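# Put one soap bar in each of three lidded boxes

## Task

Finish with all three boxes upright, each holding exactly one bar of soap and with its lid on. A box that is closed may also turn out to have nothing inside it.

## Robot and tools

Robot: two six-joint arms with parallel grippers, left_arm and right_arm. Calibrated base places in the scene frame: left_arm at (-0.046, +0.275, 0) m, yawed about +0.012 quaternion z; right_arm at (-0.022, -0.322, 0) m, quaternion z -0.026. Both bases have +z up.

Frames: the scene frame has its origin at table height, midway between the nominal bases; +x points out over the table, +z up, and left_arm sits on the +y side (arm names do not match image left/right). Fixed cameras and the table use this frame. Each arm reports its gripper pose, velocities and wrist camera pose in its own base frame. Reported hand positions may be off by a few centimetres, more when stretched far. The gripper's fingers point along its +z axis and spread along its y axis; end_effector_position is the point between the pads, roughly 1 cm behind the tips.

Joint order, used in every row and every per-joint list: wrist pitch (joint4), waist (joint1), wrist roll (joint6), wrist yaw (joint5), elbow (joint3), shoulder (joint2). Stated ranges in rad: waist -2.880..2.880, shoulder 0.000..3.142, elbow 0.000..3.019, wrist pitch -1.693..1.571, wrist yaw -1.571..1.571, wrist roll -2.094..2.094. Real ends may differ by up to 0.084 rad either way.

A row is one flat list of 14 numbers, each in [-1, 1], always for both arms: left_arm's six joint numbers then its opening, then right_arm's six joint numbers then its opening. Joint numbers are offsets, scaled so 1.0 equals 1.264 rad (waist), 1.32 (shoulder), 1.276 (elbow), 1.83 (wrist pitch), 6.358 (wrist yaw), 7.625 (wrist roll). They count from the Joint targets line as it stood when the action (or move) began, not from the previous row, so sending the same offset twice moves twice as far. A 0 offset holds the current target. The opening is absolute, not an offset: +1 fully open, -1 shut; a 0 there is a real command, so resend the present value to leave a gripper alone.

execute_actions(actions, cameras): actions is a list of actions; each action is a list of up to 15 rows, each row run for one 1/30 s step, with the last row repeated to fill 15 steps. An empty list just reports state and images. An action is rejected for both arms if it would push any joint more than 0.084 rad beyond its range end, judged from the targets at that action's start; a malformed action, or a first action failing that check, voids the whole call. Per-step target lead is capped per joint, and targets placing a gripper over 110 mm from where it is get scaled back, so big changes need several actions.

move(target, speed, blend, opening_speed, blocking, cameras): target is one 14-number row or a list of up to 15 rows, every row's offsets measured from the same starting Joint targets. All joints travel together, so grippers follow curves, with no collision avoidance. speed is rad/s for the joint with the longest travel, 0.01 to 2, default 0.5 (one value or one per target). blend, in rad, rounds corners between listed targets (0 = stop at each). opening_speed, at least 0.2 per second on the -1..+1 scale, ramps the gripper; use near the minimum on fragile items. blocking=false returns after about 0.5 s while motion continues. The result adds a "move:" line: done, off_target (at rest with a joint over 0.035 rad away), moving, held or fault, plus limits=held if steps were withheld, and each lagging arm's worst joint and error. done or off_target says nothing about contact.

wait(seconds 0..10, cameras) lets time pass holding commands. stop(cameras) brakes a running move. zoom_image(camera, region) enlarges [x0, y0, x1, y1] pixels (top-left origin, at most 504 by 504) of the latest image from cam_high (896x504), cam_low (896x504), cam_left_wrist (672x504) or cam_right_wrist (672x504). read_manual returns licence texts only. finished_scene(scene) takes the current scene number and ends it irreversibly; the goal must hold with the robot idle.

Result lines: Joint positions and Joint velocities list each arm's joints in the order above (rad, rad/s) then finger gap (m; 0.094 open). "within noise" means the arm is still. Joint targets is the base for your next offsets. Tool commands shows present gripper commands. grip_measured uses the command scale; it reads slightly wide when empty and up to about 0.064 narrower than a hard held part; squeezing starts about 0.05 below first-touch reading. grip_effort_nm is gripper motor effort (negative = closing), not pad force. Joint torques include arm weight; numbers 1 and 5 wrap at ±28 N m. Action-based results also list joint positions at some steps. "joint sent to its limit" means a joint was driven to its real end; "joint command not followed" means the clearance check altered targets.

Cautions: never let a soap bar, lid or box fall or leave the table. Avoid dropping items, releasing moving parts, slamming, and pushing hard; never let the arms collide or squeeze each other. To stop a press or recover an arm dragged off, command its targets back past its measured positions. Loads, stretched poses and pushing toward unreachable poses heat motors; a MOTOR HOT line warns at 85 °C and at 100 °C the arm goes limp for 30-60 s or more. Occasional tugs on held parts or nudges to loose objects may occur. Time passes while you think, so keep replies brief.

Each tool is called after "Request:" as name(argument=value, ...) on one line, values as JSON.

## Session

Request:
execute_actions(actions=[])

Scene clock: 0.00 s.
left_arm: end_effector_position=(+0.5905, -0.2707, +0.2097) grip_measured=+1.000 grip_effort_nm=n/a end_effector_quat_wxyz=(+0.442, -0.131, +0.873, +0.161) | right_arm: end_effector_position=(+0.1384, +0.3040, +0.3106) grip_measured=+1.000 grip_effort_nm=n/a end_effector_quat_wxyz=(+0.083, -0.601, +0.786, +0.123)
Joint names: [wrist pitch, waist, wrist roll, wrist yaw, elbow, shoulder]
Joint positions: left_arm=[-0.693 -0.629 -0.666 -0.848 1.484 1.795 0.094] | right_arm=[-1.458 1.064 -0.221 -0.157 1.194 1.054 0.094]
Joint velocities: within noise
Joint torques (N m): no reading
Motor temperatures (°C): left_arm=[31 32 31 29 29 32 33] | right_arm=[34 34 31 31 34 30 30]
Heat: left arm: hottest gripper 33 °C; right arm: hottest waist 34 °C.
Joint targets: left_arm=[-0.691 -0.629 -0.666 -0.848 1.507 1.800] | right_arm=[-1.457 1.064 -0.221 -0.157 1.218 1.057]
Tool commands: left_gripper/opening=+1.0 right_gripper/opening=+1.0

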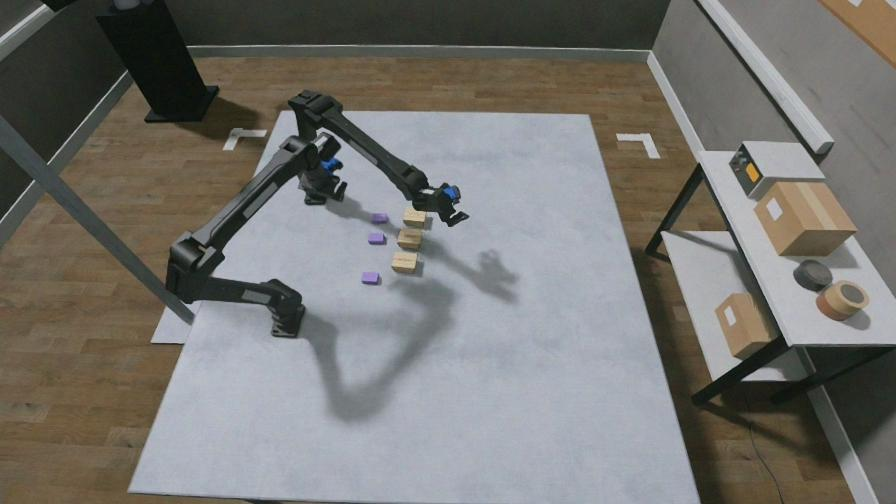

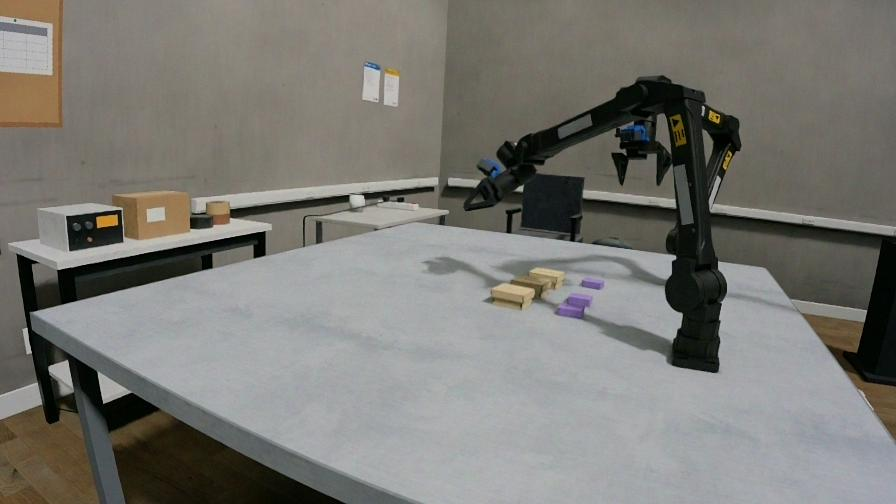

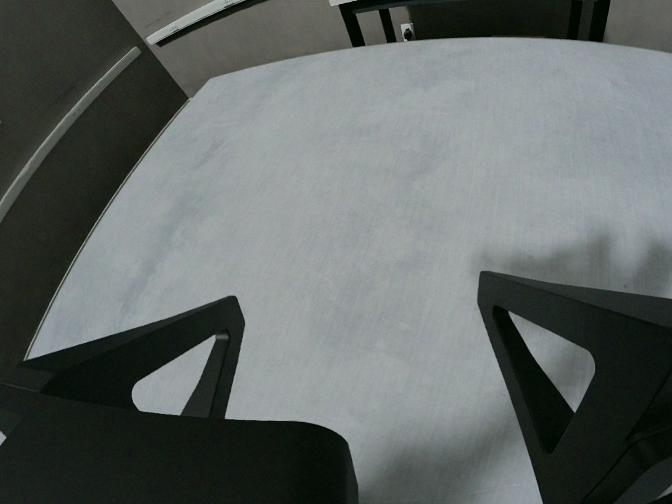

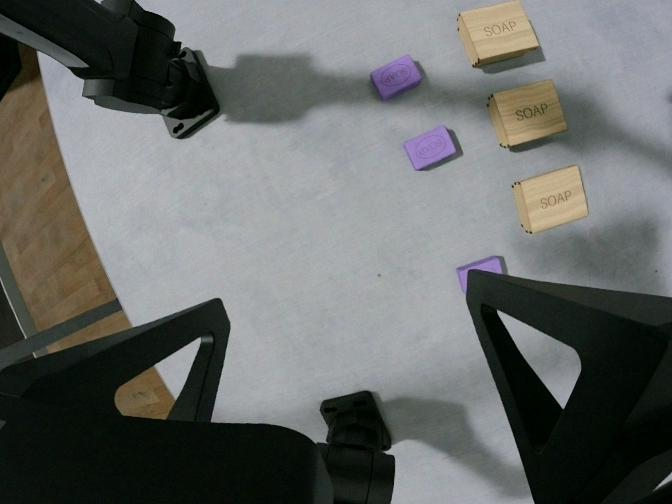

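Request:
zoom_image(camera="cam_high", region=[340, 190, 460, 300])

Request:
zoom_image(camera="cam_low", region=[470, 250, 630, 340])

Request:
zoom_image(camera="cam_right_wrist", region=[360, 0, 610, 300])

Scaled by 4.200 from the camera's 896x504 image, which has a finer 1280x720 frame.

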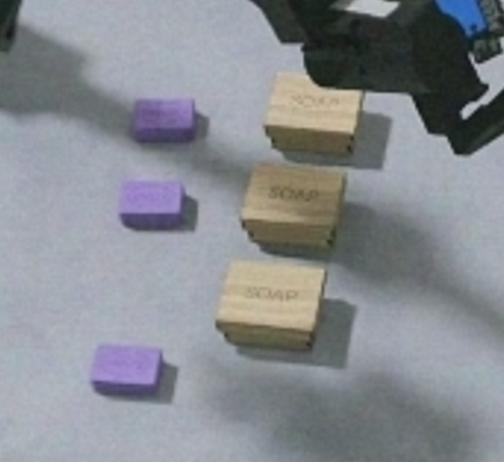

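Scaled by 3.150 from the camera's 896x504 image, which has a finer 1280x720 frame.

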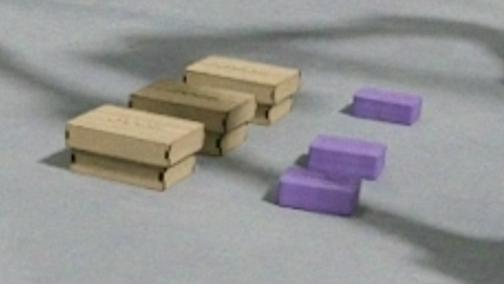

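Scaled by 1.680 from the camera's 672x504 image, which has a finer 960x720 frame.

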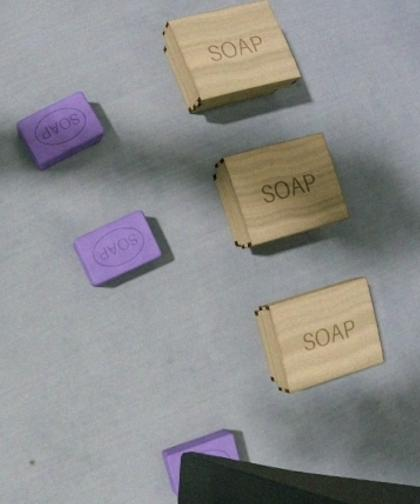

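Request:
move(target=[0,1,0,0,0,0,1,0.113,-0.122,0.029,0.0247,0,0.042,1], speed=1.0, cameras=["cam_right_wrist","cam_high"])

Request:
zoom_image(camera="cam_right_wrist", region=[140, 0, 560, 380])

Scene clock: 133.63 s.
left_arm: end_effector_position=(+0.4343, +0.4830, +0.2097) grip_measured=+1.000 grip_effort_nm=-0.012 end_effector_quat_wxyz=(-0.260, +0.623, -0.625, -0.392) | right_arm: end_effector_position=(+0.2352, +0.3068, +0.3101) grip_measured=+1.000 grip_effort_nm=-0.046 end_effector_quat_wxyz=(+0.181, -0.439, +0.875, +0.089)
Joint names: [wrist pitch, waist, wrist roll, wrist yaw, elbow, shoulder]
Joint positions: left_arm=[-0.693 0.639 -0.666 -0.848 1.484 1.795 0.094] | right_arm=[-1.262 0.917 -0.012 -0.002 1.194 1.096 0.094]
Joint velocities: within noise
Joint torques (N m): left_arm=[1.98 -1.9 -0.08 -0.52 12.96 -21.01] | right_arm=[1.52 -0.56 0.1 -0.09 12.52 -5.95]
Motor temperatures (°C): left_arm=[30 31 30 29 41 38 31] | right_arm=[34 34 30 30 44 30 30]
Heat: left arm: hottest elbow 41 °C; right arm: hottest elbow 44 °C.
Joint targets: left_arm=[-0.691 0.635 -0.666 -0.848 1.507 1.800] | right_arm=[-1.250 0.910 0.000 0.000 1.218 1.112]
move: done
Images, in order (width x height): cam_high 896x504, cam_right_wrist 672x504.

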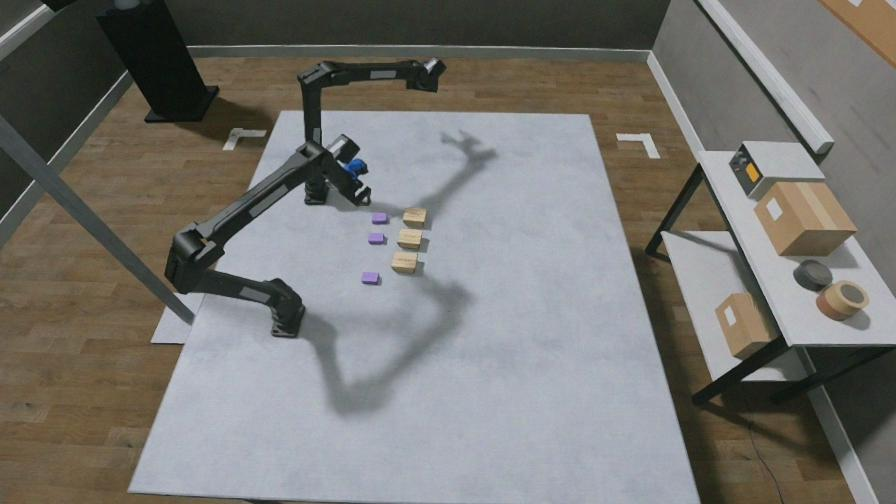

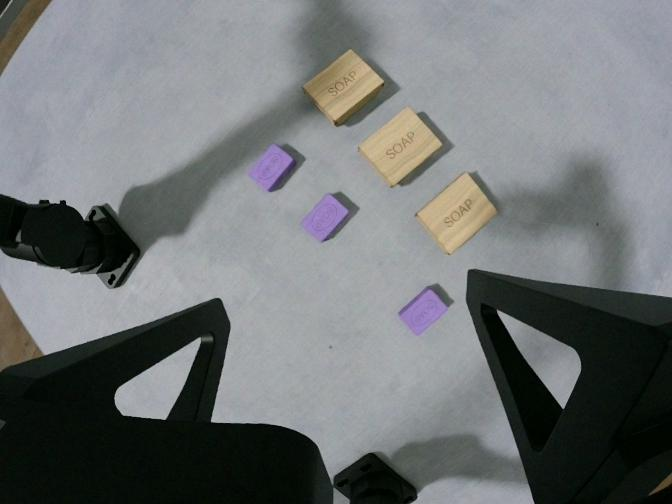

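Scaled by 1.200 from the camera's 672x504 image, which has a finer 960x720 frame.

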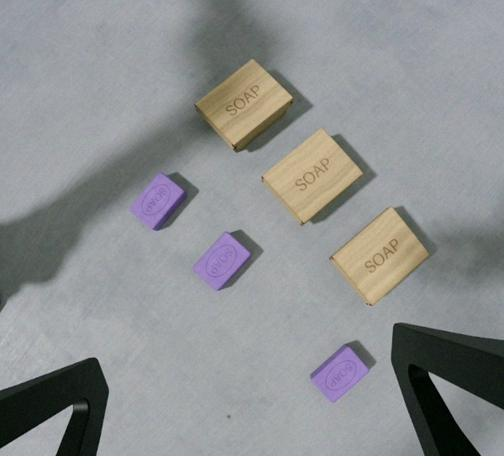

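Request:
move(target=[0,0,0,0,0,0,1,-0.018,-0.204,0.0774,0,0.064,0.347,1], speed=0.8, cameras=["cam_right_wrist","cam_low"])

Request:
zoom_image(camera="cam_low", region=[450, 200, 650, 340])

Scene clock: 181.33 s.
left_arm: end_effector_position=(+0.4343, +0.4830, +0.2097) grip_measured=+1.000 grip_effort_nm=-0.007 end_effector_quat_wxyz=(-0.260, +0.623, -0.625, -0.392) | right_arm: end_effector_position=(+0.3517, +0.2691, +0.1452) grip_measured=+1.000 grip_effort_nm=-0.051 end_effector_quat_wxyz=(-0.009, -0.038, +0.999, -0.006)
Joint names: [wrist pitch, waist, wrist roll, wrist yaw, elbow, shoulder]
Joint positions: left_arm=[-0.693 0.639 -0.666 -0.848 1.484 1.795 0.094] | right_arm=[-1.276 0.654 0.578 -0.001 1.242 1.559 0.094]
Joint velocities: within noise
Joint torques (N m): left_arm=[1.98 -1.96 -0.08 -0.53 12.93 -21.13] | right_arm=[0.06 -0.15 0.1 -0.1 14.08 -12.34]
Motor temperatures (°C): left_arm=[30 31 30 29 42 38 30] | right_arm=[33 34 29 30 45 30 30]
Heat: left arm: hottest elbow 42 °C; right arm: hottest elbow 45 °C.
Joint targets: left_arm=[-0.691 0.635 -0.666 -0.848 1.507 1.800] | right_arm=[-1.283 0.652 0.590 -0.001 1.299 1.570]
move: off_target (right_arm); right_arm: the elbow is farthest, 0.057 rad from its target
Images, in order (width x height): cam_low 896x504, cam_right_wrist 672x504.

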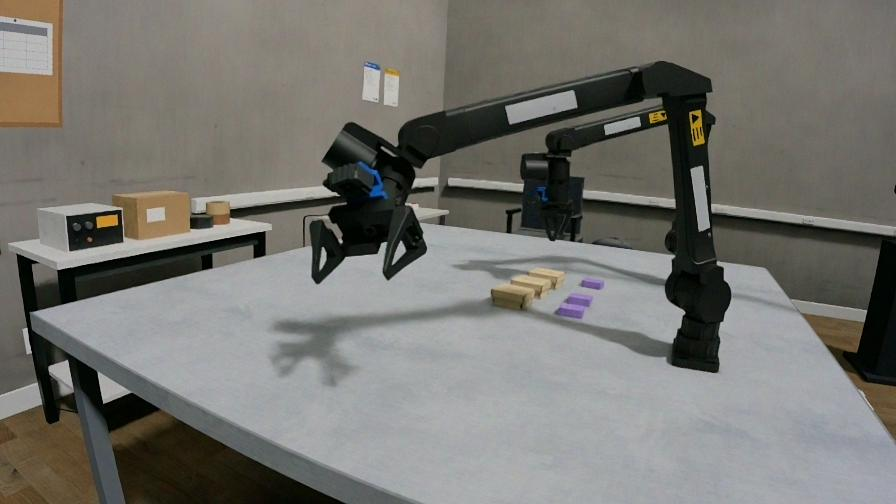

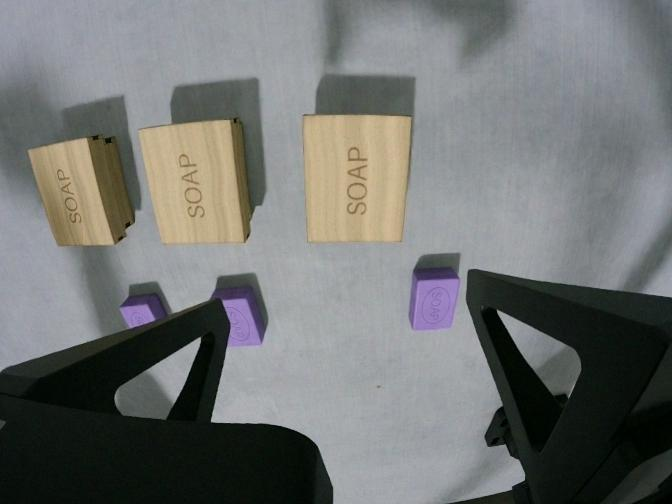

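Scaled by 2.520 from the camera's 896x504 image, which has a finer 1280x720 frame.

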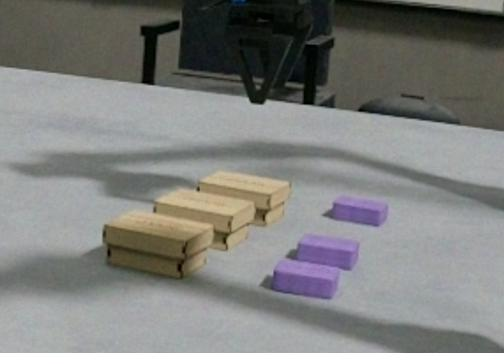

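Request:
move(target=[0,0,0,0,0,0,1,0.1093,-0.0364,-0.0071,0,-0.0815,0.0712,1], speed=0.5, cameras=["cam_right_wrist","cam_low"])

Request:
zoom_image(camera="cam_low", region=[450, 200, 650, 340])

Scene clock: 220.87 s.
left_arm: end_effector_position=(+0.4343, +0.4830, +0.2097) grip_measured=+1.000 grip_effort_nm=-0.012 end_effector_quat_wxyz=(-0.260, +0.623, -0.625, -0.392) | right_arm: end_effector_position=(+0.3874, +0.2708, +0.0929) grip_measured=+1.000 grip_effort_nm=-0.042 end_effector_quat_wxyz=(+0.014, -0.031, +0.999, +0.010)
Joint names: [wrist pitch, waist, wrist roll, wrist yaw, elbow, shoulder]
Joint positions: left_arm=[-0.693 0.639 -0.666 -0.848 1.484 1.795 0.094] | right_arm=[-1.092 0.611 0.548 -0.001 1.205 1.649 0.094]
Joint velocities: within noise
Joint torques (N m): left_arm=[1.96 -1.9 -0.08 -0.52 12.93 -21.01] | right_arm=[0.76 -0.32 -0.11 -0.11 8.08 -12.86]
Motor temperatures (°C): left_arm=[30 31 29 29 43 38 30] | right_arm=[33 34 29 30 52 31 30]
Heat: left arm: hottest elbow 43 °C; right arm: hottest elbow 52 °C.
Joint targets: left_arm=[-0.691 0.635 -0.666 -0.848 1.507 1.800] | right_arm=[-1.083 0.606 0.536 -0.001 1.195 1.664]
move: done
Images, in order (width x height): cam_low 896x504, cam_right_wrist 672x504.

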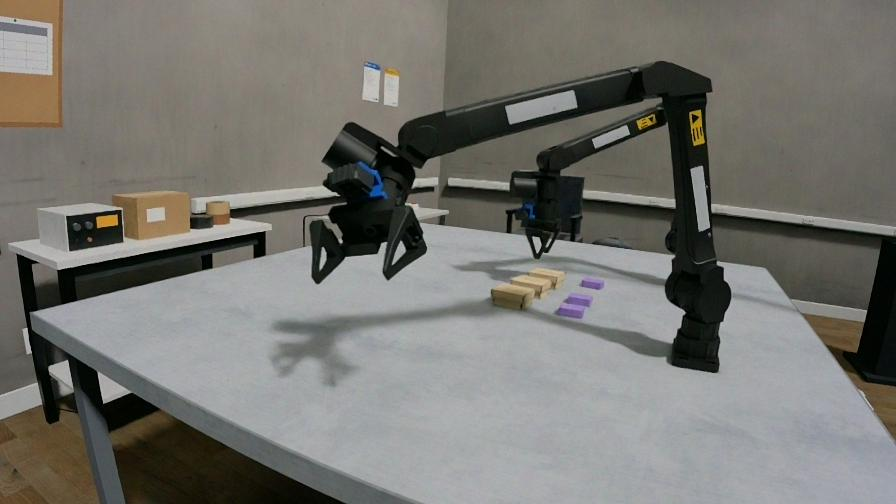

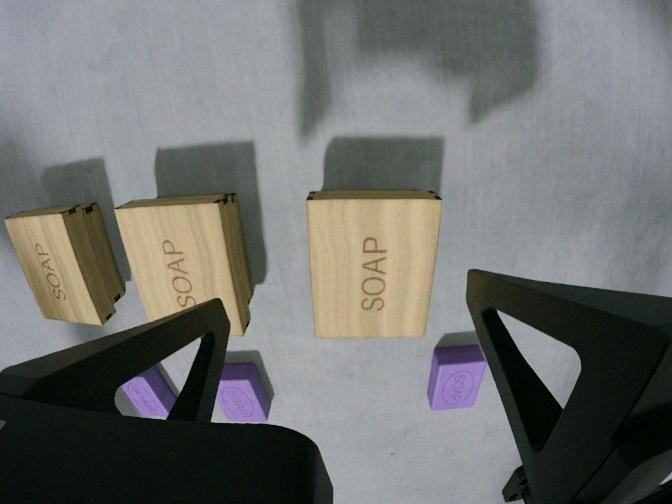

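Scaled by 2.520 from the camera's 896x504 image, which has a finer 1280x720 frame.

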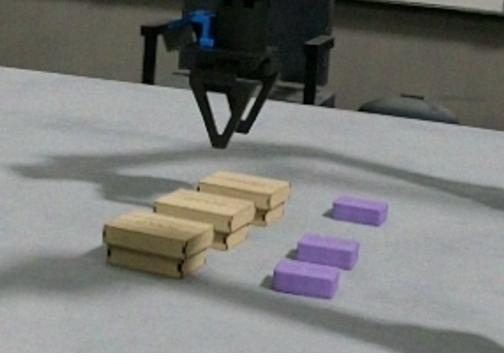

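Request:
move(target=[[0,0,0,0,0,0,1,0,-0.0134,-0.0031,0,0,0,1],[0,0,0,0,0,0,1,0.0656,-0.0134,-0.0031,0,-0.0627,0.0561,1]], speed=0.25, cameras=["cam_right_wrist","cam_low"])

Request:
zoom_image(camera="cam_low", region=[450, 230, 610, 330])

Scene clock: 240.60 s.
left_arm: end_effector_position=(+0.4343, +0.4830, +0.2097) grip_measured=+1.000 grip_effort_nm=-0.012 end_effector_quat_wxyz=(-0.260, +0.623, -0.625, -0.392) | right_arm: end_effector_position=(+0.3830, +0.2595, +0.0345) grip_measured=+1.000 grip_effort_nm=-0.051 end_effector_quat_wxyz=(+0.001, -0.036, +0.999, +0.001)
Joint names: [wrist pitch, waist, wrist roll, wrist yaw, elbow, shoulder]
Joint positions: left_arm=[-0.693 0.639 -0.666 -0.848 1.484 1.795 0.094] | right_arm=[-0.972 0.596 0.524 -0.001 1.126 1.721 0.094]
Joint velocities: within noise
Joint torques (N m): left_arm=[1.98 -1.9 -0.08 -0.53 12.96 -21.01] | right_arm=[0.75 -0.56 -0.1 -0.11 7.24 -13.04]
Motor temperatures (°C): left_arm=[29 31 29 29 44 38 30] | right_arm=[33 34 29 30 46 32 30]
Heat: left arm: hottest elbow 44 °C; right arm: hottest elbow 46 °C.
Joint targets: left_arm=[-0.691 0.635 -0.666 -0.848 1.507 1.800] | right_arm=[-0.963 0.589 0.512 -0.001 1.115 1.738]
move: done
Images, in order (width x height): cam_low 896x504, cam_right_wrist 672x504.

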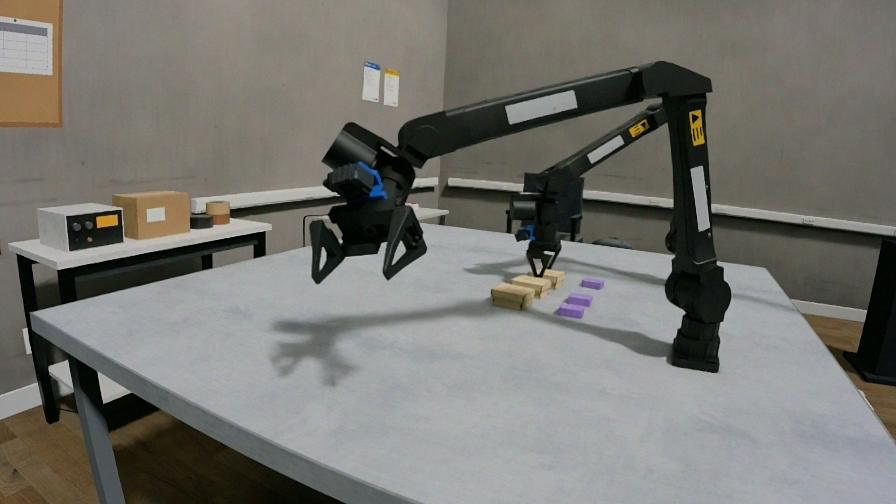

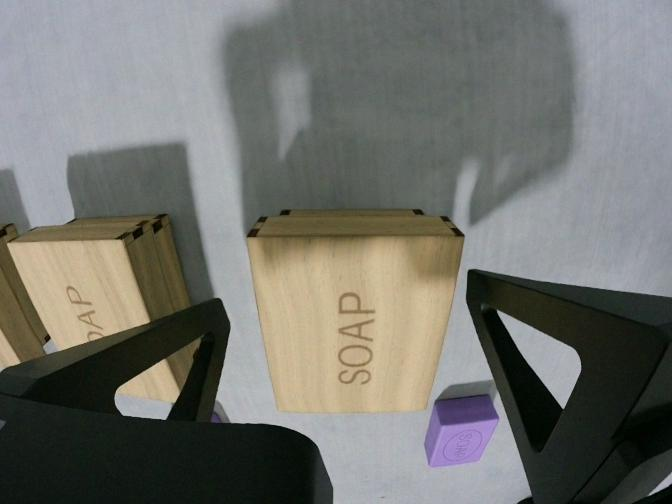

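Scaled by 3.150 from the camera's 896x504 image, which has a finer 1280x720 frame.

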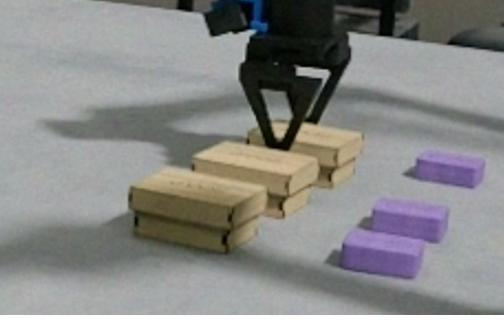

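Request:
move(target=[0,0,0,0,0,0,1,0,0,0,0,0,0,0.1], opening_speed=0.4, cameras=["cam_right_wrist"])

Scene clock: 251.93 s.
left_arm: end_effector_position=(+0.4343, +0.4830, +0.2097) grip_measured=+1.000 grip_effort_nm=-0.022 end_effector_quat_wxyz=(-0.260, +0.623, -0.625, -0.392) | right_arm: end_effector_position=(+0.3833, +0.2592, +0.0345) grip_measured=+0.375 grip_effort_nm=-1.082 end_effector_quat_wxyz=(+0.001, -0.036, +0.999, +0.001)
Joint names: [wrist pitch, waist, wrist roll, wrist yaw, elbow, shoulder]
Joint positions: left_arm=[-0.693 0.639 -0.666 -0.848 1.484 1.795 0.094] | right_arm=[-0.972 0.595 0.524 -0.001 1.126 1.721 0.065]
Joint velocities: within noise
Joint torques (N m): left_arm=[1.98 -1.9 -0.08 -0.53 12.94 -21.01] | right_arm=[0.72 -0.5 -0.09 -0.11 7.23 -13.16]
Motor temperatures (°C): left_arm=[29 31 29 29 44 38 30] | right_arm=[33 34 29 30 45 32 30]
Heat: left arm: hottest elbow 44 °C; right arm: hottest elbow 45 °C.
Joint targets: left_arm=[-0.691 0.635 -0.666 -0.848 1.507 1.800] | right_arm=[-0.963 0.589 0.512 0.000 1.115 1.738]
move: done
Images, in order (width x height): cam_right_wrist 672x504.

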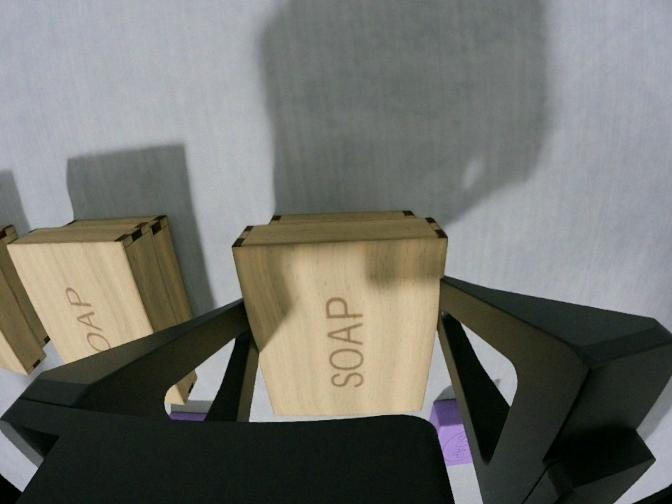

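Request:
move(target=[[0,0,0,0,0,0,1,-0.0514,0,0,0,0.0572,-0.0386,0.1],[0,0,0,0,0,0,1,-0.1224,0,0,0,0.1152,-0.0811,0.1]], speed=0.15, blend=0.02, cameras=["cam_right_wrist","cam_low","cam_high"])

Request:
zoom_image(camera="cam_low", region=[450, 200, 650, 330])

Request:
zoom_image(camera="cam_high", region=[340, 180, 460, 300])

Scene clock: 275.53 s.
left_arm: end_effector_position=(+0.4343, +0.4830, +0.2097) grip_measured=+1.000 grip_effort_nm=-0.007 end_effector_quat_wxyz=(-0.260, +0.623, -0.625, -0.392) | right_arm: end_effector_position=(+0.3749, +0.2535, +0.0971) grip_measured=+0.374 grip_effort_nm=-1.077 end_effector_quat_wxyz=(-0.018, -0.036, +0.999, -0.011)
Joint names: [wrist pitch, waist, wrist roll, wrist yaw, elbow, shoulder]
Joint positions: left_arm=[-0.693 0.639 -0.666 -0.848 1.484 1.795 0.094] | right_arm=[-1.179 0.595 0.523 -0.001 1.208 1.642 0.065]
Joint velocities: within noise
Joint torques (N m): left_arm=[1.99 -1.96 -0.08 -0.53 12.93 -21.01] | right_arm=[-0.03 -0.44 -0.09 -0.11 13.35 -15.09]
Motor temperatures (°C): left_arm=[29 31 29 29 44 39 30] | right_arm=[33 34 29 30 43 32 31]
Heat: left arm: hottest elbow 44 °C; right arm: hottest elbow 43 °C.
Joint targets: left_arm=[-0.691 0.635 -0.666 -0.848 1.507 1.800] | right_arm=[-1.187 0.589 0.512 0.000 1.262 1.631]
move: off_target (right_arm); right_arm: the elbow is farthest, 0.054 rad from its target
Images, in order (width x height): cam_high 896x504, cam_low 896x504, cam_right_wrist 672x504.

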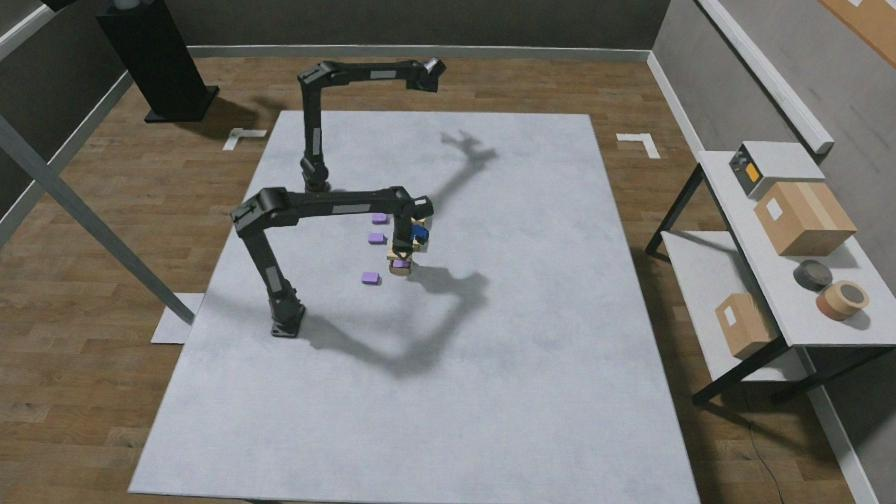

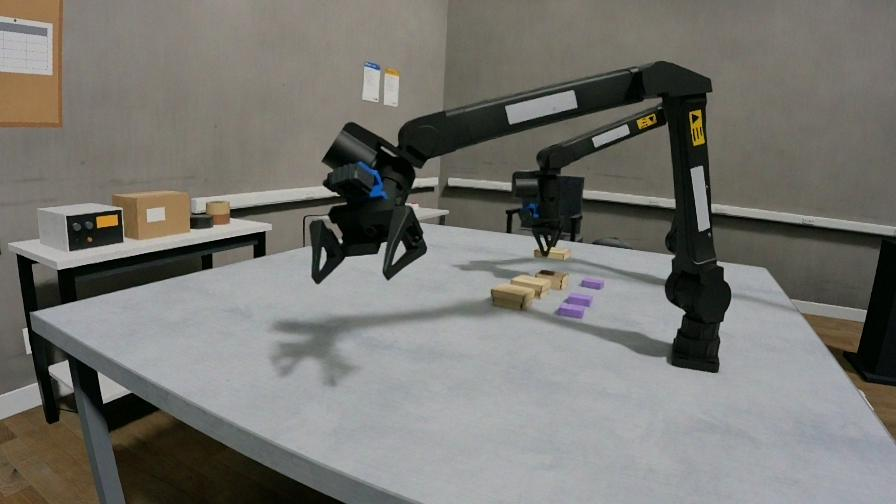

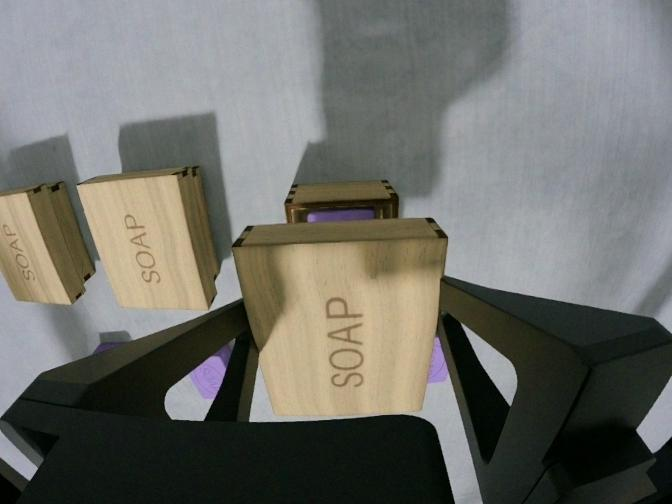

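Scaled by 2.520 from the camera's 896x504 image, which has a finer 1280x720 frame.

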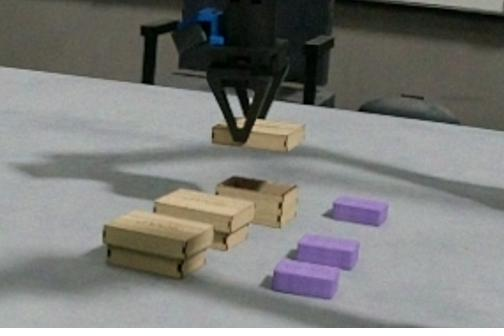

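Scaled by 4.200 from the camera's 896x504 image, which has a finer 1280x720 frame.

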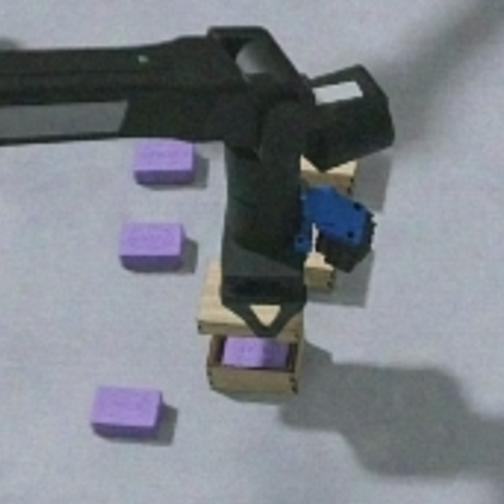

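Request:
zoom_image(camera="cam_right_wrist", region=[260, 160, 430, 240])

Scaled by 2.965 from the camera's 672x504 image, which has a finer 960x720 frame.

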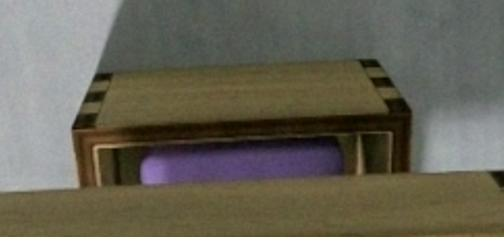

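Request:
move(target=[0,0,0,0,0,0,1,0,-0.2,-0.0332,0,0.01,0,0.1], speed=0.3, cameras=["cam_right_wrist","cam_high"])

Request:
zoom_image(camera="cam_high", region=[340, 180, 460, 300])

Request:
zoom_image(camera="cam_right_wrist", region=[80, 120, 290, 330])

Scene clock: 295.90 s.
left_arm: end_effector_position=(+0.4343, +0.4830, +0.2097) grip_measured=+1.000 grip_effort_nm=-0.007 end_effector_quat_wxyz=(-0.260, +0.623, -0.625, -0.392) | right_arm: end_effector_position=(+0.4309, +0.1508, +0.1004) grip_measured=+0.374 grip_effort_nm=-1.072 end_effector_quat_wxyz=(-0.016, -0.033, +0.999, -0.005)
Joint names: [wrist pitch, waist, wrist roll, wrist yaw, elbow, shoulder]
Joint positions: left_arm=[-0.693 0.639 -0.666 -0.848 1.484 1.795 0.094] | right_arm=[-1.18 0.338 0.271 -0.001 1.218 1.642 0.065]
Joint velocities: within noise
Joint torques (N m): left_arm=[1.98 -1.9 -0.08 -0.52 12.94 -21.01] | right_arm=[0.05 0.03 -0.09 -0.14 13.65 -14.97]
Motor temperatures (°C): left_arm=[29 31 29 29 45 39 30] | right_arm=[33 34 29 30 48 32 31]
Heat: left arm: hottest elbow 45 °C; right arm: hottest elbow 48 °C.
Joint targets: left_arm=[-0.691 0.635 -0.666 -0.848 1.507 1.800] | right_arm=[-1.187 0.336 0.259 -0.001 1.275 1.631]
move: off_target (right_arm); right_arm: the elbow is farthest, 0.057 rad from its target
Images, in order (width x height): cam_high 896x504, cam_right_wrist 672x504.

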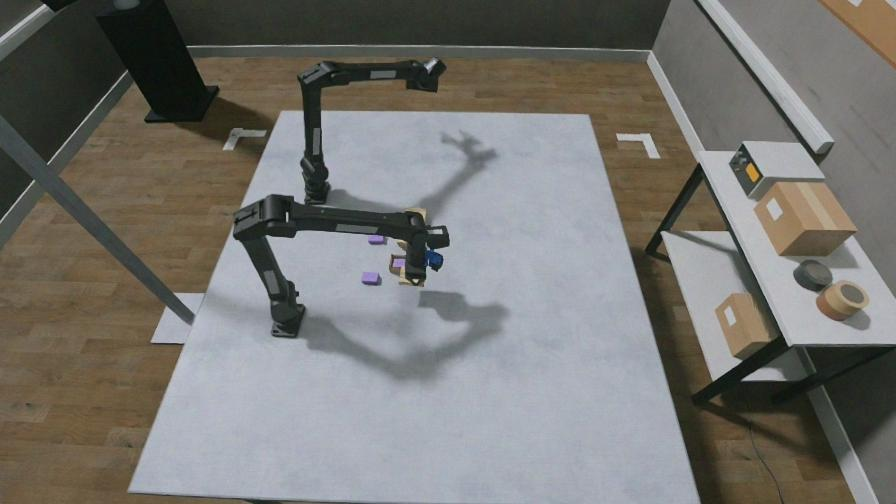

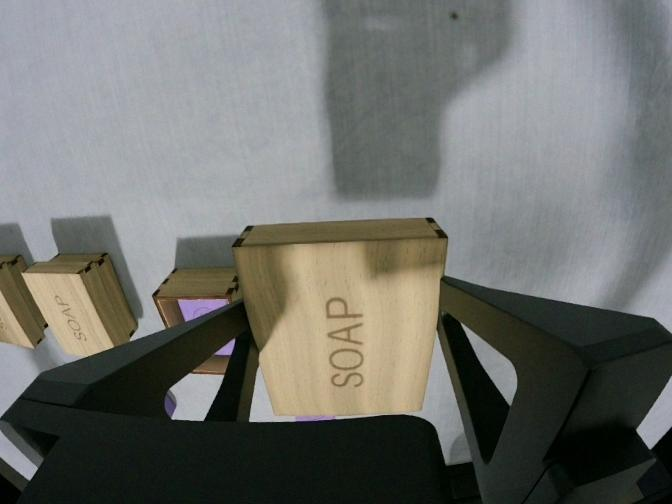

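Scaled by 4.200 from the camera's 896x504 image, which has a finer 1280x720 frame.

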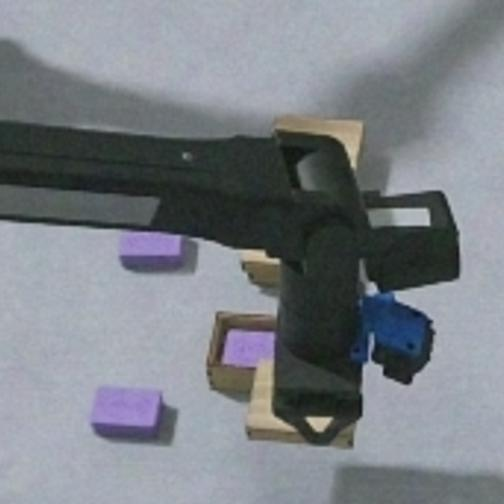

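Scaled by 2.400 from the camera's 672x504 image, which has a finer 960x720 frame.

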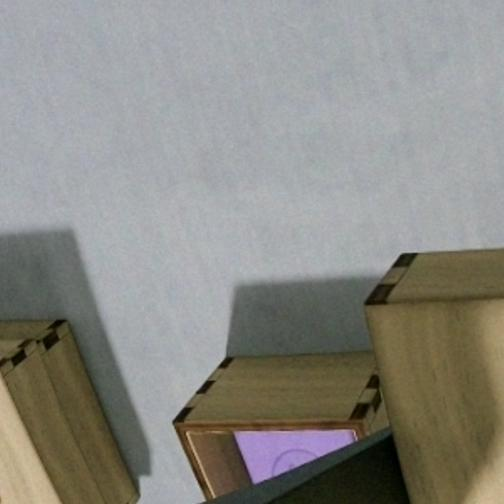

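Request:
move(target=[[0,0,0,0,0,0,1,0.088,0,0,0,-0.1136,0.0409,0.1],[0,0,0,0,0,0,1,0.147,0,0,0,-0.1528,0.0886,0.1]], speed=0.15, blend=0.02, cameras=["cam_right_wrist","cam_low"])

Request:
zoom_image(camera="cam_low", region=[470, 220, 610, 310])

Scene clock: 318.50 s.
left_arm: end_effector_position=(+0.4343, +0.4830, +0.2097) grip_measured=+1.000 grip_effort_nm=-0.017 end_effector_quat_wxyz=(-0.260, +0.623, -0.625, -0.392) | right_arm: end_effector_position=(+0.4318, +0.1512, +0.0218) grip_measured=+0.374 grip_effort_nm=-1.072 end_effector_quat_wxyz=(+0.004, -0.034, +0.999, +0.002)
Joint names: [wrist pitch, waist, wrist roll, wrist yaw, elbow, shoulder]
Joint positions: left_arm=[-0.693 0.639 -0.666 -0.848 1.484 1.795 0.094] | right_arm=[-0.927 0.338 0.27 -0.001 1.092 1.726 0.065]
Joint velocities: within noise
Joint torques (N m): left_arm=[1.96 -1.85 -0.08 -0.53 12.94 -21.07] | right_arm=[0.77 -0.03 -0.09 -0.14 6.91 -12.69]
Motor temperatures (°C): left_arm=[29 31 29 29 45 39 30] | right_arm=[33 34 29 30 50 32 32]
Heat: left arm: hottest elbow 45 °C; right arm: hottest elbow 50 °C.
Joint targets: left_arm=[-0.691 0.635 -0.666 -0.848 1.507 1.800] | right_arm=[-0.918 0.336 0.259 -0.001 1.080 1.748]
move: done
Images, in order (width x height): cam_low 896x504, cam_right_wrist 672x504.

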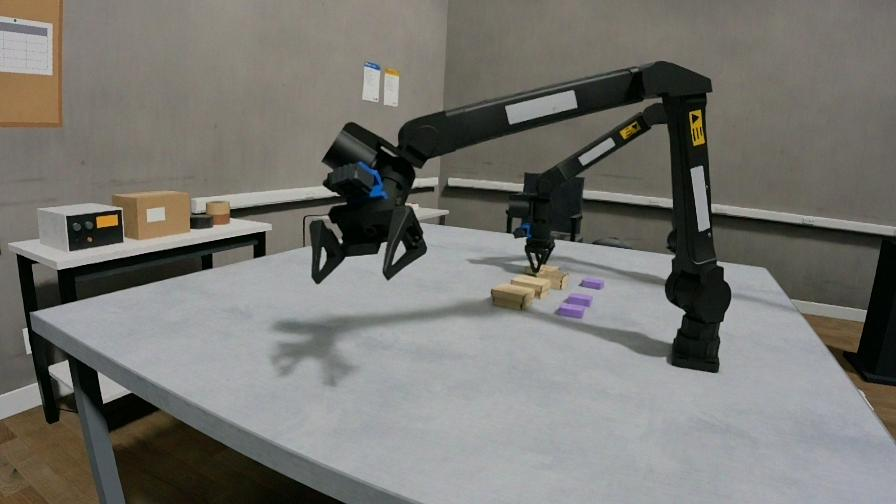

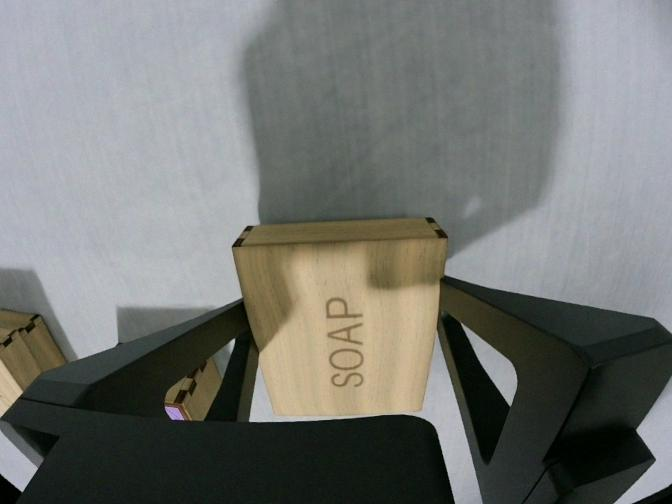

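Scaled by 3.600 from the camera's 896x504 image, which has a finer 1280x720 frame.

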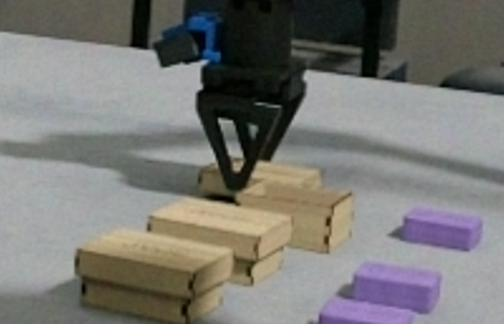

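Request:
move(target=[0,0,0,0,0,0,1,0.0113,0,0,0,-0.0068,0.0091,0.1], speed=0.05, cameras=["cam_right_wrist"])

Request:
zoom_image(camera="cam_right_wrist", region=[210, 180, 480, 270])

Scene clock: 328.70 s.
left_arm: end_effector_position=(+0.4343, +0.4830, +0.2097) grip_measured=+1.000 grip_effort_nm=-0.017 end_effector_quat_wxyz=(-0.260, +0.623, -0.625, -0.392) | right_arm: end_effector_position=(+0.4319, +0.1512, +0.0149) grip_measured=+0.374 grip_effort_nm=-1.077 end_effector_quat_wxyz=(+0.005, -0.034, +0.999, +0.002)
Joint names: [wrist pitch, waist, wrist roll, wrist yaw, elbow, shoulder]
Joint positions: left_arm=[-0.693 0.639 -0.666 -0.848 1.484 1.795 0.094] | right_arm=[-0.906 0.338 0.27 -0.001 1.084 1.737 0.065]
Joint velocities: within noise
Joint torques (N m): left_arm=[1.96 -1.9 -0.08 -0.53 12.93 -21.07] | right_arm=[0.88 0.03 -0.09 -0.14 6.75 -12.69]
Motor temperatures (°C): left_arm=[29 31 29 29 45 39 30] | right_arm=[33 34 29 30 47 32 32]
Heat: left arm: hottest elbow 45 °C; right arm: hottest elbow 47 °C.
Joint targets: left_arm=[-0.691 0.635 -0.666 -0.848 1.507 1.800] | right_arm=[-0.897 0.336 0.259 -0.001 1.071 1.760]
move: done
Images, in order (width x height): cam_right_wrist 672x504.

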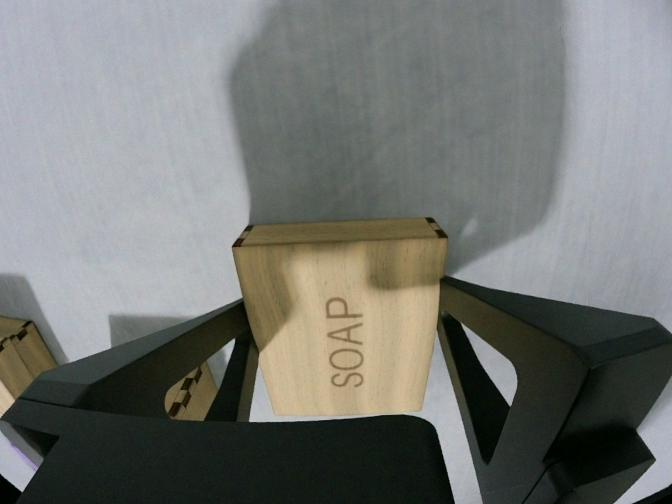

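Scaled by 1.867 from the camera's 672x504 image, which has a finer 960x720 frame.

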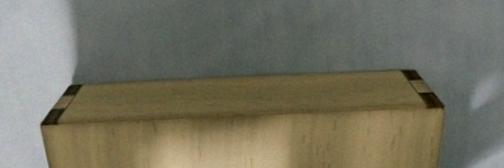

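Request:
move(target=[0,0,0,0,0,0,1,0.0075,0,0,0,-0.0045,0.006,0.1], speed=0.05, cameras=["cam_right_wrist"])

Scene clock: 339.20 s.
left_arm: end_effector_position=(+0.4343, +0.4830, +0.2097) grip_measured=+1.000 grip_effort_nm=-0.017 end_effector_quat_wxyz=(-0.260, +0.623, -0.625, -0.392) | right_arm: end_effector_position=(+0.4339, +0.1519, +0.0146) grip_measured=+0.374 grip_effort_nm=-1.077 end_effector_quat_wxyz=(+0.009, -0.034, +0.999, +0.003)
Joint names: [wrist pitch, waist, wrist roll, wrist yaw, elbow, shoulder]
Joint positions: left_arm=[-0.693 0.639 -0.666 -0.848 1.484 1.795 0.094] | right_arm=[-0.898 0.338 0.27 -0.001 1.084 1.737 0.065]
Joint velocities: within noise
Joint torques (N m): left_arm=[1.98 -1.9 -0.08 -0.53 12.94 -21.01] | right_arm=[0.85 -0.03 -0.1 -0.14 6.28 -12.04]
Motor temperatures (°C): left_arm=[29 31 29 29 45 39 30] | right_arm=[33 34 29 30 46 32 32]
Heat: left arm: hottest elbow 45 °C; right arm: hottest elbow 46 °C.
Joint targets: left_arm=[-0.691 0.635 -0.666 -0.848 1.507 1.800] | right_arm=[-0.884 0.336 0.259 -0.001 1.065 1.768]
move: done
Images, in order (width x height): cam_right_wrist 672x504.

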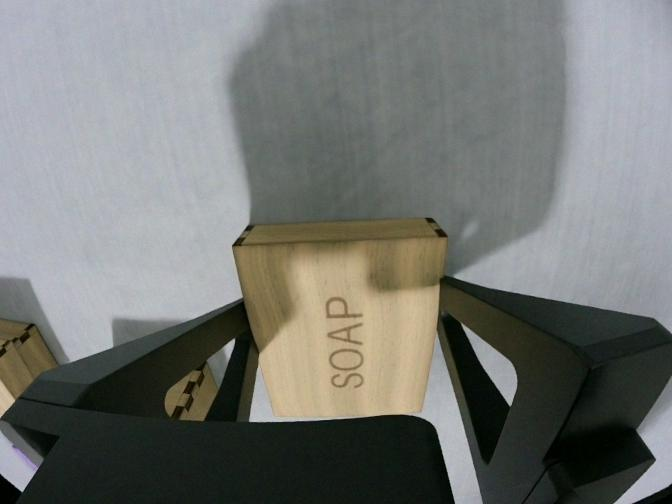

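Request:
move(target=[[0,0,0,0,0,0,1,0,0,0,0,0,0,0.7],[0,0,0,0,0,0,1,-0.0776,0,0,0,0.0705,-0.0629,0.7],[0,0,0,0,0,0,1,-0.218,0.2057,0.0334,0,0.1834,-0.15,1]], speed=0.4, opening_speed=0.8, cameras=["cam_right_wrist"])

Request:
zoom_image(camera="cam_right_wrist", region=[0, 80, 500, 400])

Scene clock: 357.47 s.
left_arm: end_effector_position=(+0.4343, +0.4830, +0.2097) grip_measured=+1.000 grip_effort_nm=-0.012 end_effector_quat_wxyz=(-0.260, +0.623, -0.625, -0.392) | right_arm: end_effector_position=(+0.3691, +0.2493, +0.1413) grip_measured=+0.998 grip_effort_nm=0.042 end_effector_quat_wxyz=(-0.013, -0.046, +0.999, -0.008)
Joint names: [wrist pitch, waist, wrist roll, wrist yaw, elbow, shoulder]
Joint positions: left_arm=[-0.693 0.639 -0.666 -0.848 1.484 1.795 0.094] | right_arm=[-1.275 0.595 0.502 0 1.248 1.573 0.094]
Joint velocities: within noise
Joint torques (N m): left_arm=[1.96 -1.9 -0.08 -0.53 12.93 -21.07] | right_arm=[0.05 0.21 0.12 -0.13 13.55 -13.68]
Motor temperatures (°C): left_arm=[29 30 29 29 45 39 29] | right_arm=[33 34 29 30 44 33 32]
Heat: left arm: hottest elbow 45 °C; right arm: hottest elbow 44 °C.
Joint targets: left_arm=[-0.691 0.635 -0.666 -0.848 1.507 1.800] | right_arm=[-1.283 0.596 0.514 0.000 1.299 1.570]
move: off_target (right_arm); target 3's new numbers were sent with right_arm's elbow 0.051 rad from that target; right_arm: the elbow is farthest, 0.051 rad from its target
Images, in order (width x height): cam_right_wrist 672x504.

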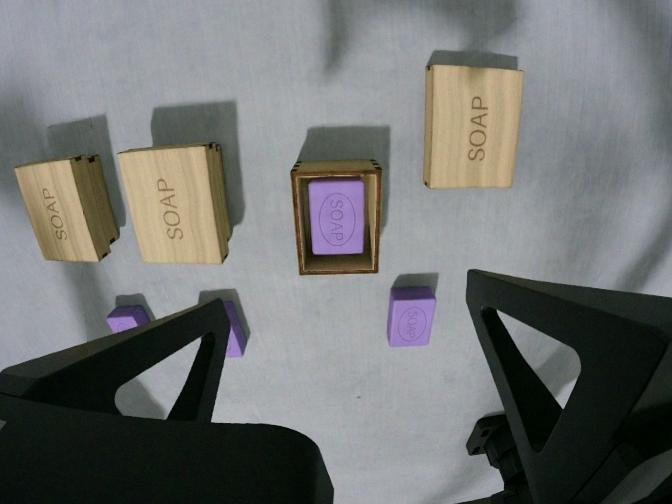

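Scaled by 1.008 from the camera's 672x504 image, which has a finer 960x720 frame.

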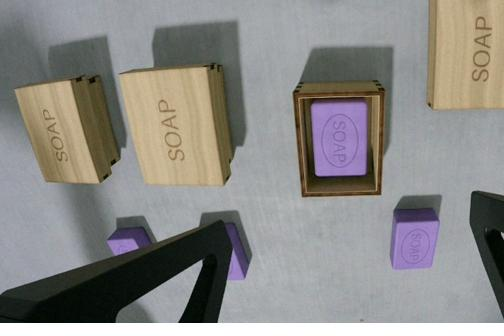

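Request:
move(target=[[0,0,0,0,0,0,1,0.0525,-0.2057,-0.0334,0,-0.0188,0.0462,0.8],[0,0,0,0,0,0,1,0.1404,-0.2057,-0.0334,0,-0.1324,0.0871,0.8],[0,0,0,0,0,0,1,0.2109,-0.2057,-0.0334,0,-0.1787,0.1439,0.8],[0,0,0,0,0,0,1,0.2109,-0.2057,-0.0334,0,-0.1787,0.1439,0.1]], speed=[0.4,0.3,0.15,0.3], blend=[0.02,0.02,0,0], opening_speed=0.4, cameras=["cam_right_wrist"])

Scene clock: 391.77 s.
left_arm: end_effector_position=(+0.4343, +0.4830, +0.2097) grip_measured=+1.000 grip_effort_nm=-0.012 end_effector_quat_wxyz=(-0.260, +0.623, -0.625, -0.392) | right_arm: end_effector_position=(+0.4323, +0.1512, +0.0149) grip_measured=+0.366 grip_effort_nm=-1.072 end_effector_quat_wxyz=(+0.006, -0.033, +0.999, +0.002)
Joint names: [wrist pitch, waist, wrist roll, wrist yaw, elbow, shoulder]
Joint positions: left_arm=[-0.693 0.639 -0.666 -0.848 1.484 1.795 0.094] | right_arm=[-0.906 0.337 0.27 -0.001 1.084 1.737 0.064]
Joint velocities: within noise
Joint torques (N m): left_arm=[1.96 -1.9 -0.08 -0.53 12.94 -21.07] | right_arm=[0.75 -0.03 -0.1 -0.14 6.75 -12.63]
Motor temperatures (°C): left_arm=[29 30 29 29 46 39 29] | right_arm=[32 34 29 30 48 33 31]
Heat: left arm: hottest elbow 46 °C; right arm: hottest elbow 48 °C.
Joint targets: left_arm=[-0.691 0.635 -0.666 -0.848 1.507 1.800] | right_arm=[-0.897 0.336 0.259 -0.001 1.072 1.759]
move: done
Images, in order (width x height): cam_right_wrist 672x504.

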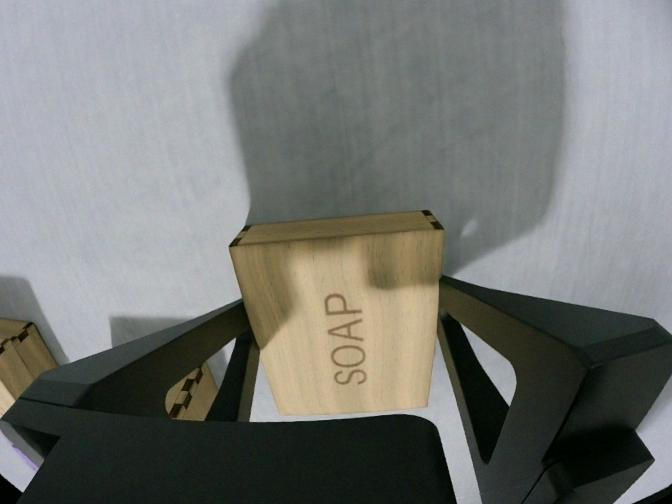

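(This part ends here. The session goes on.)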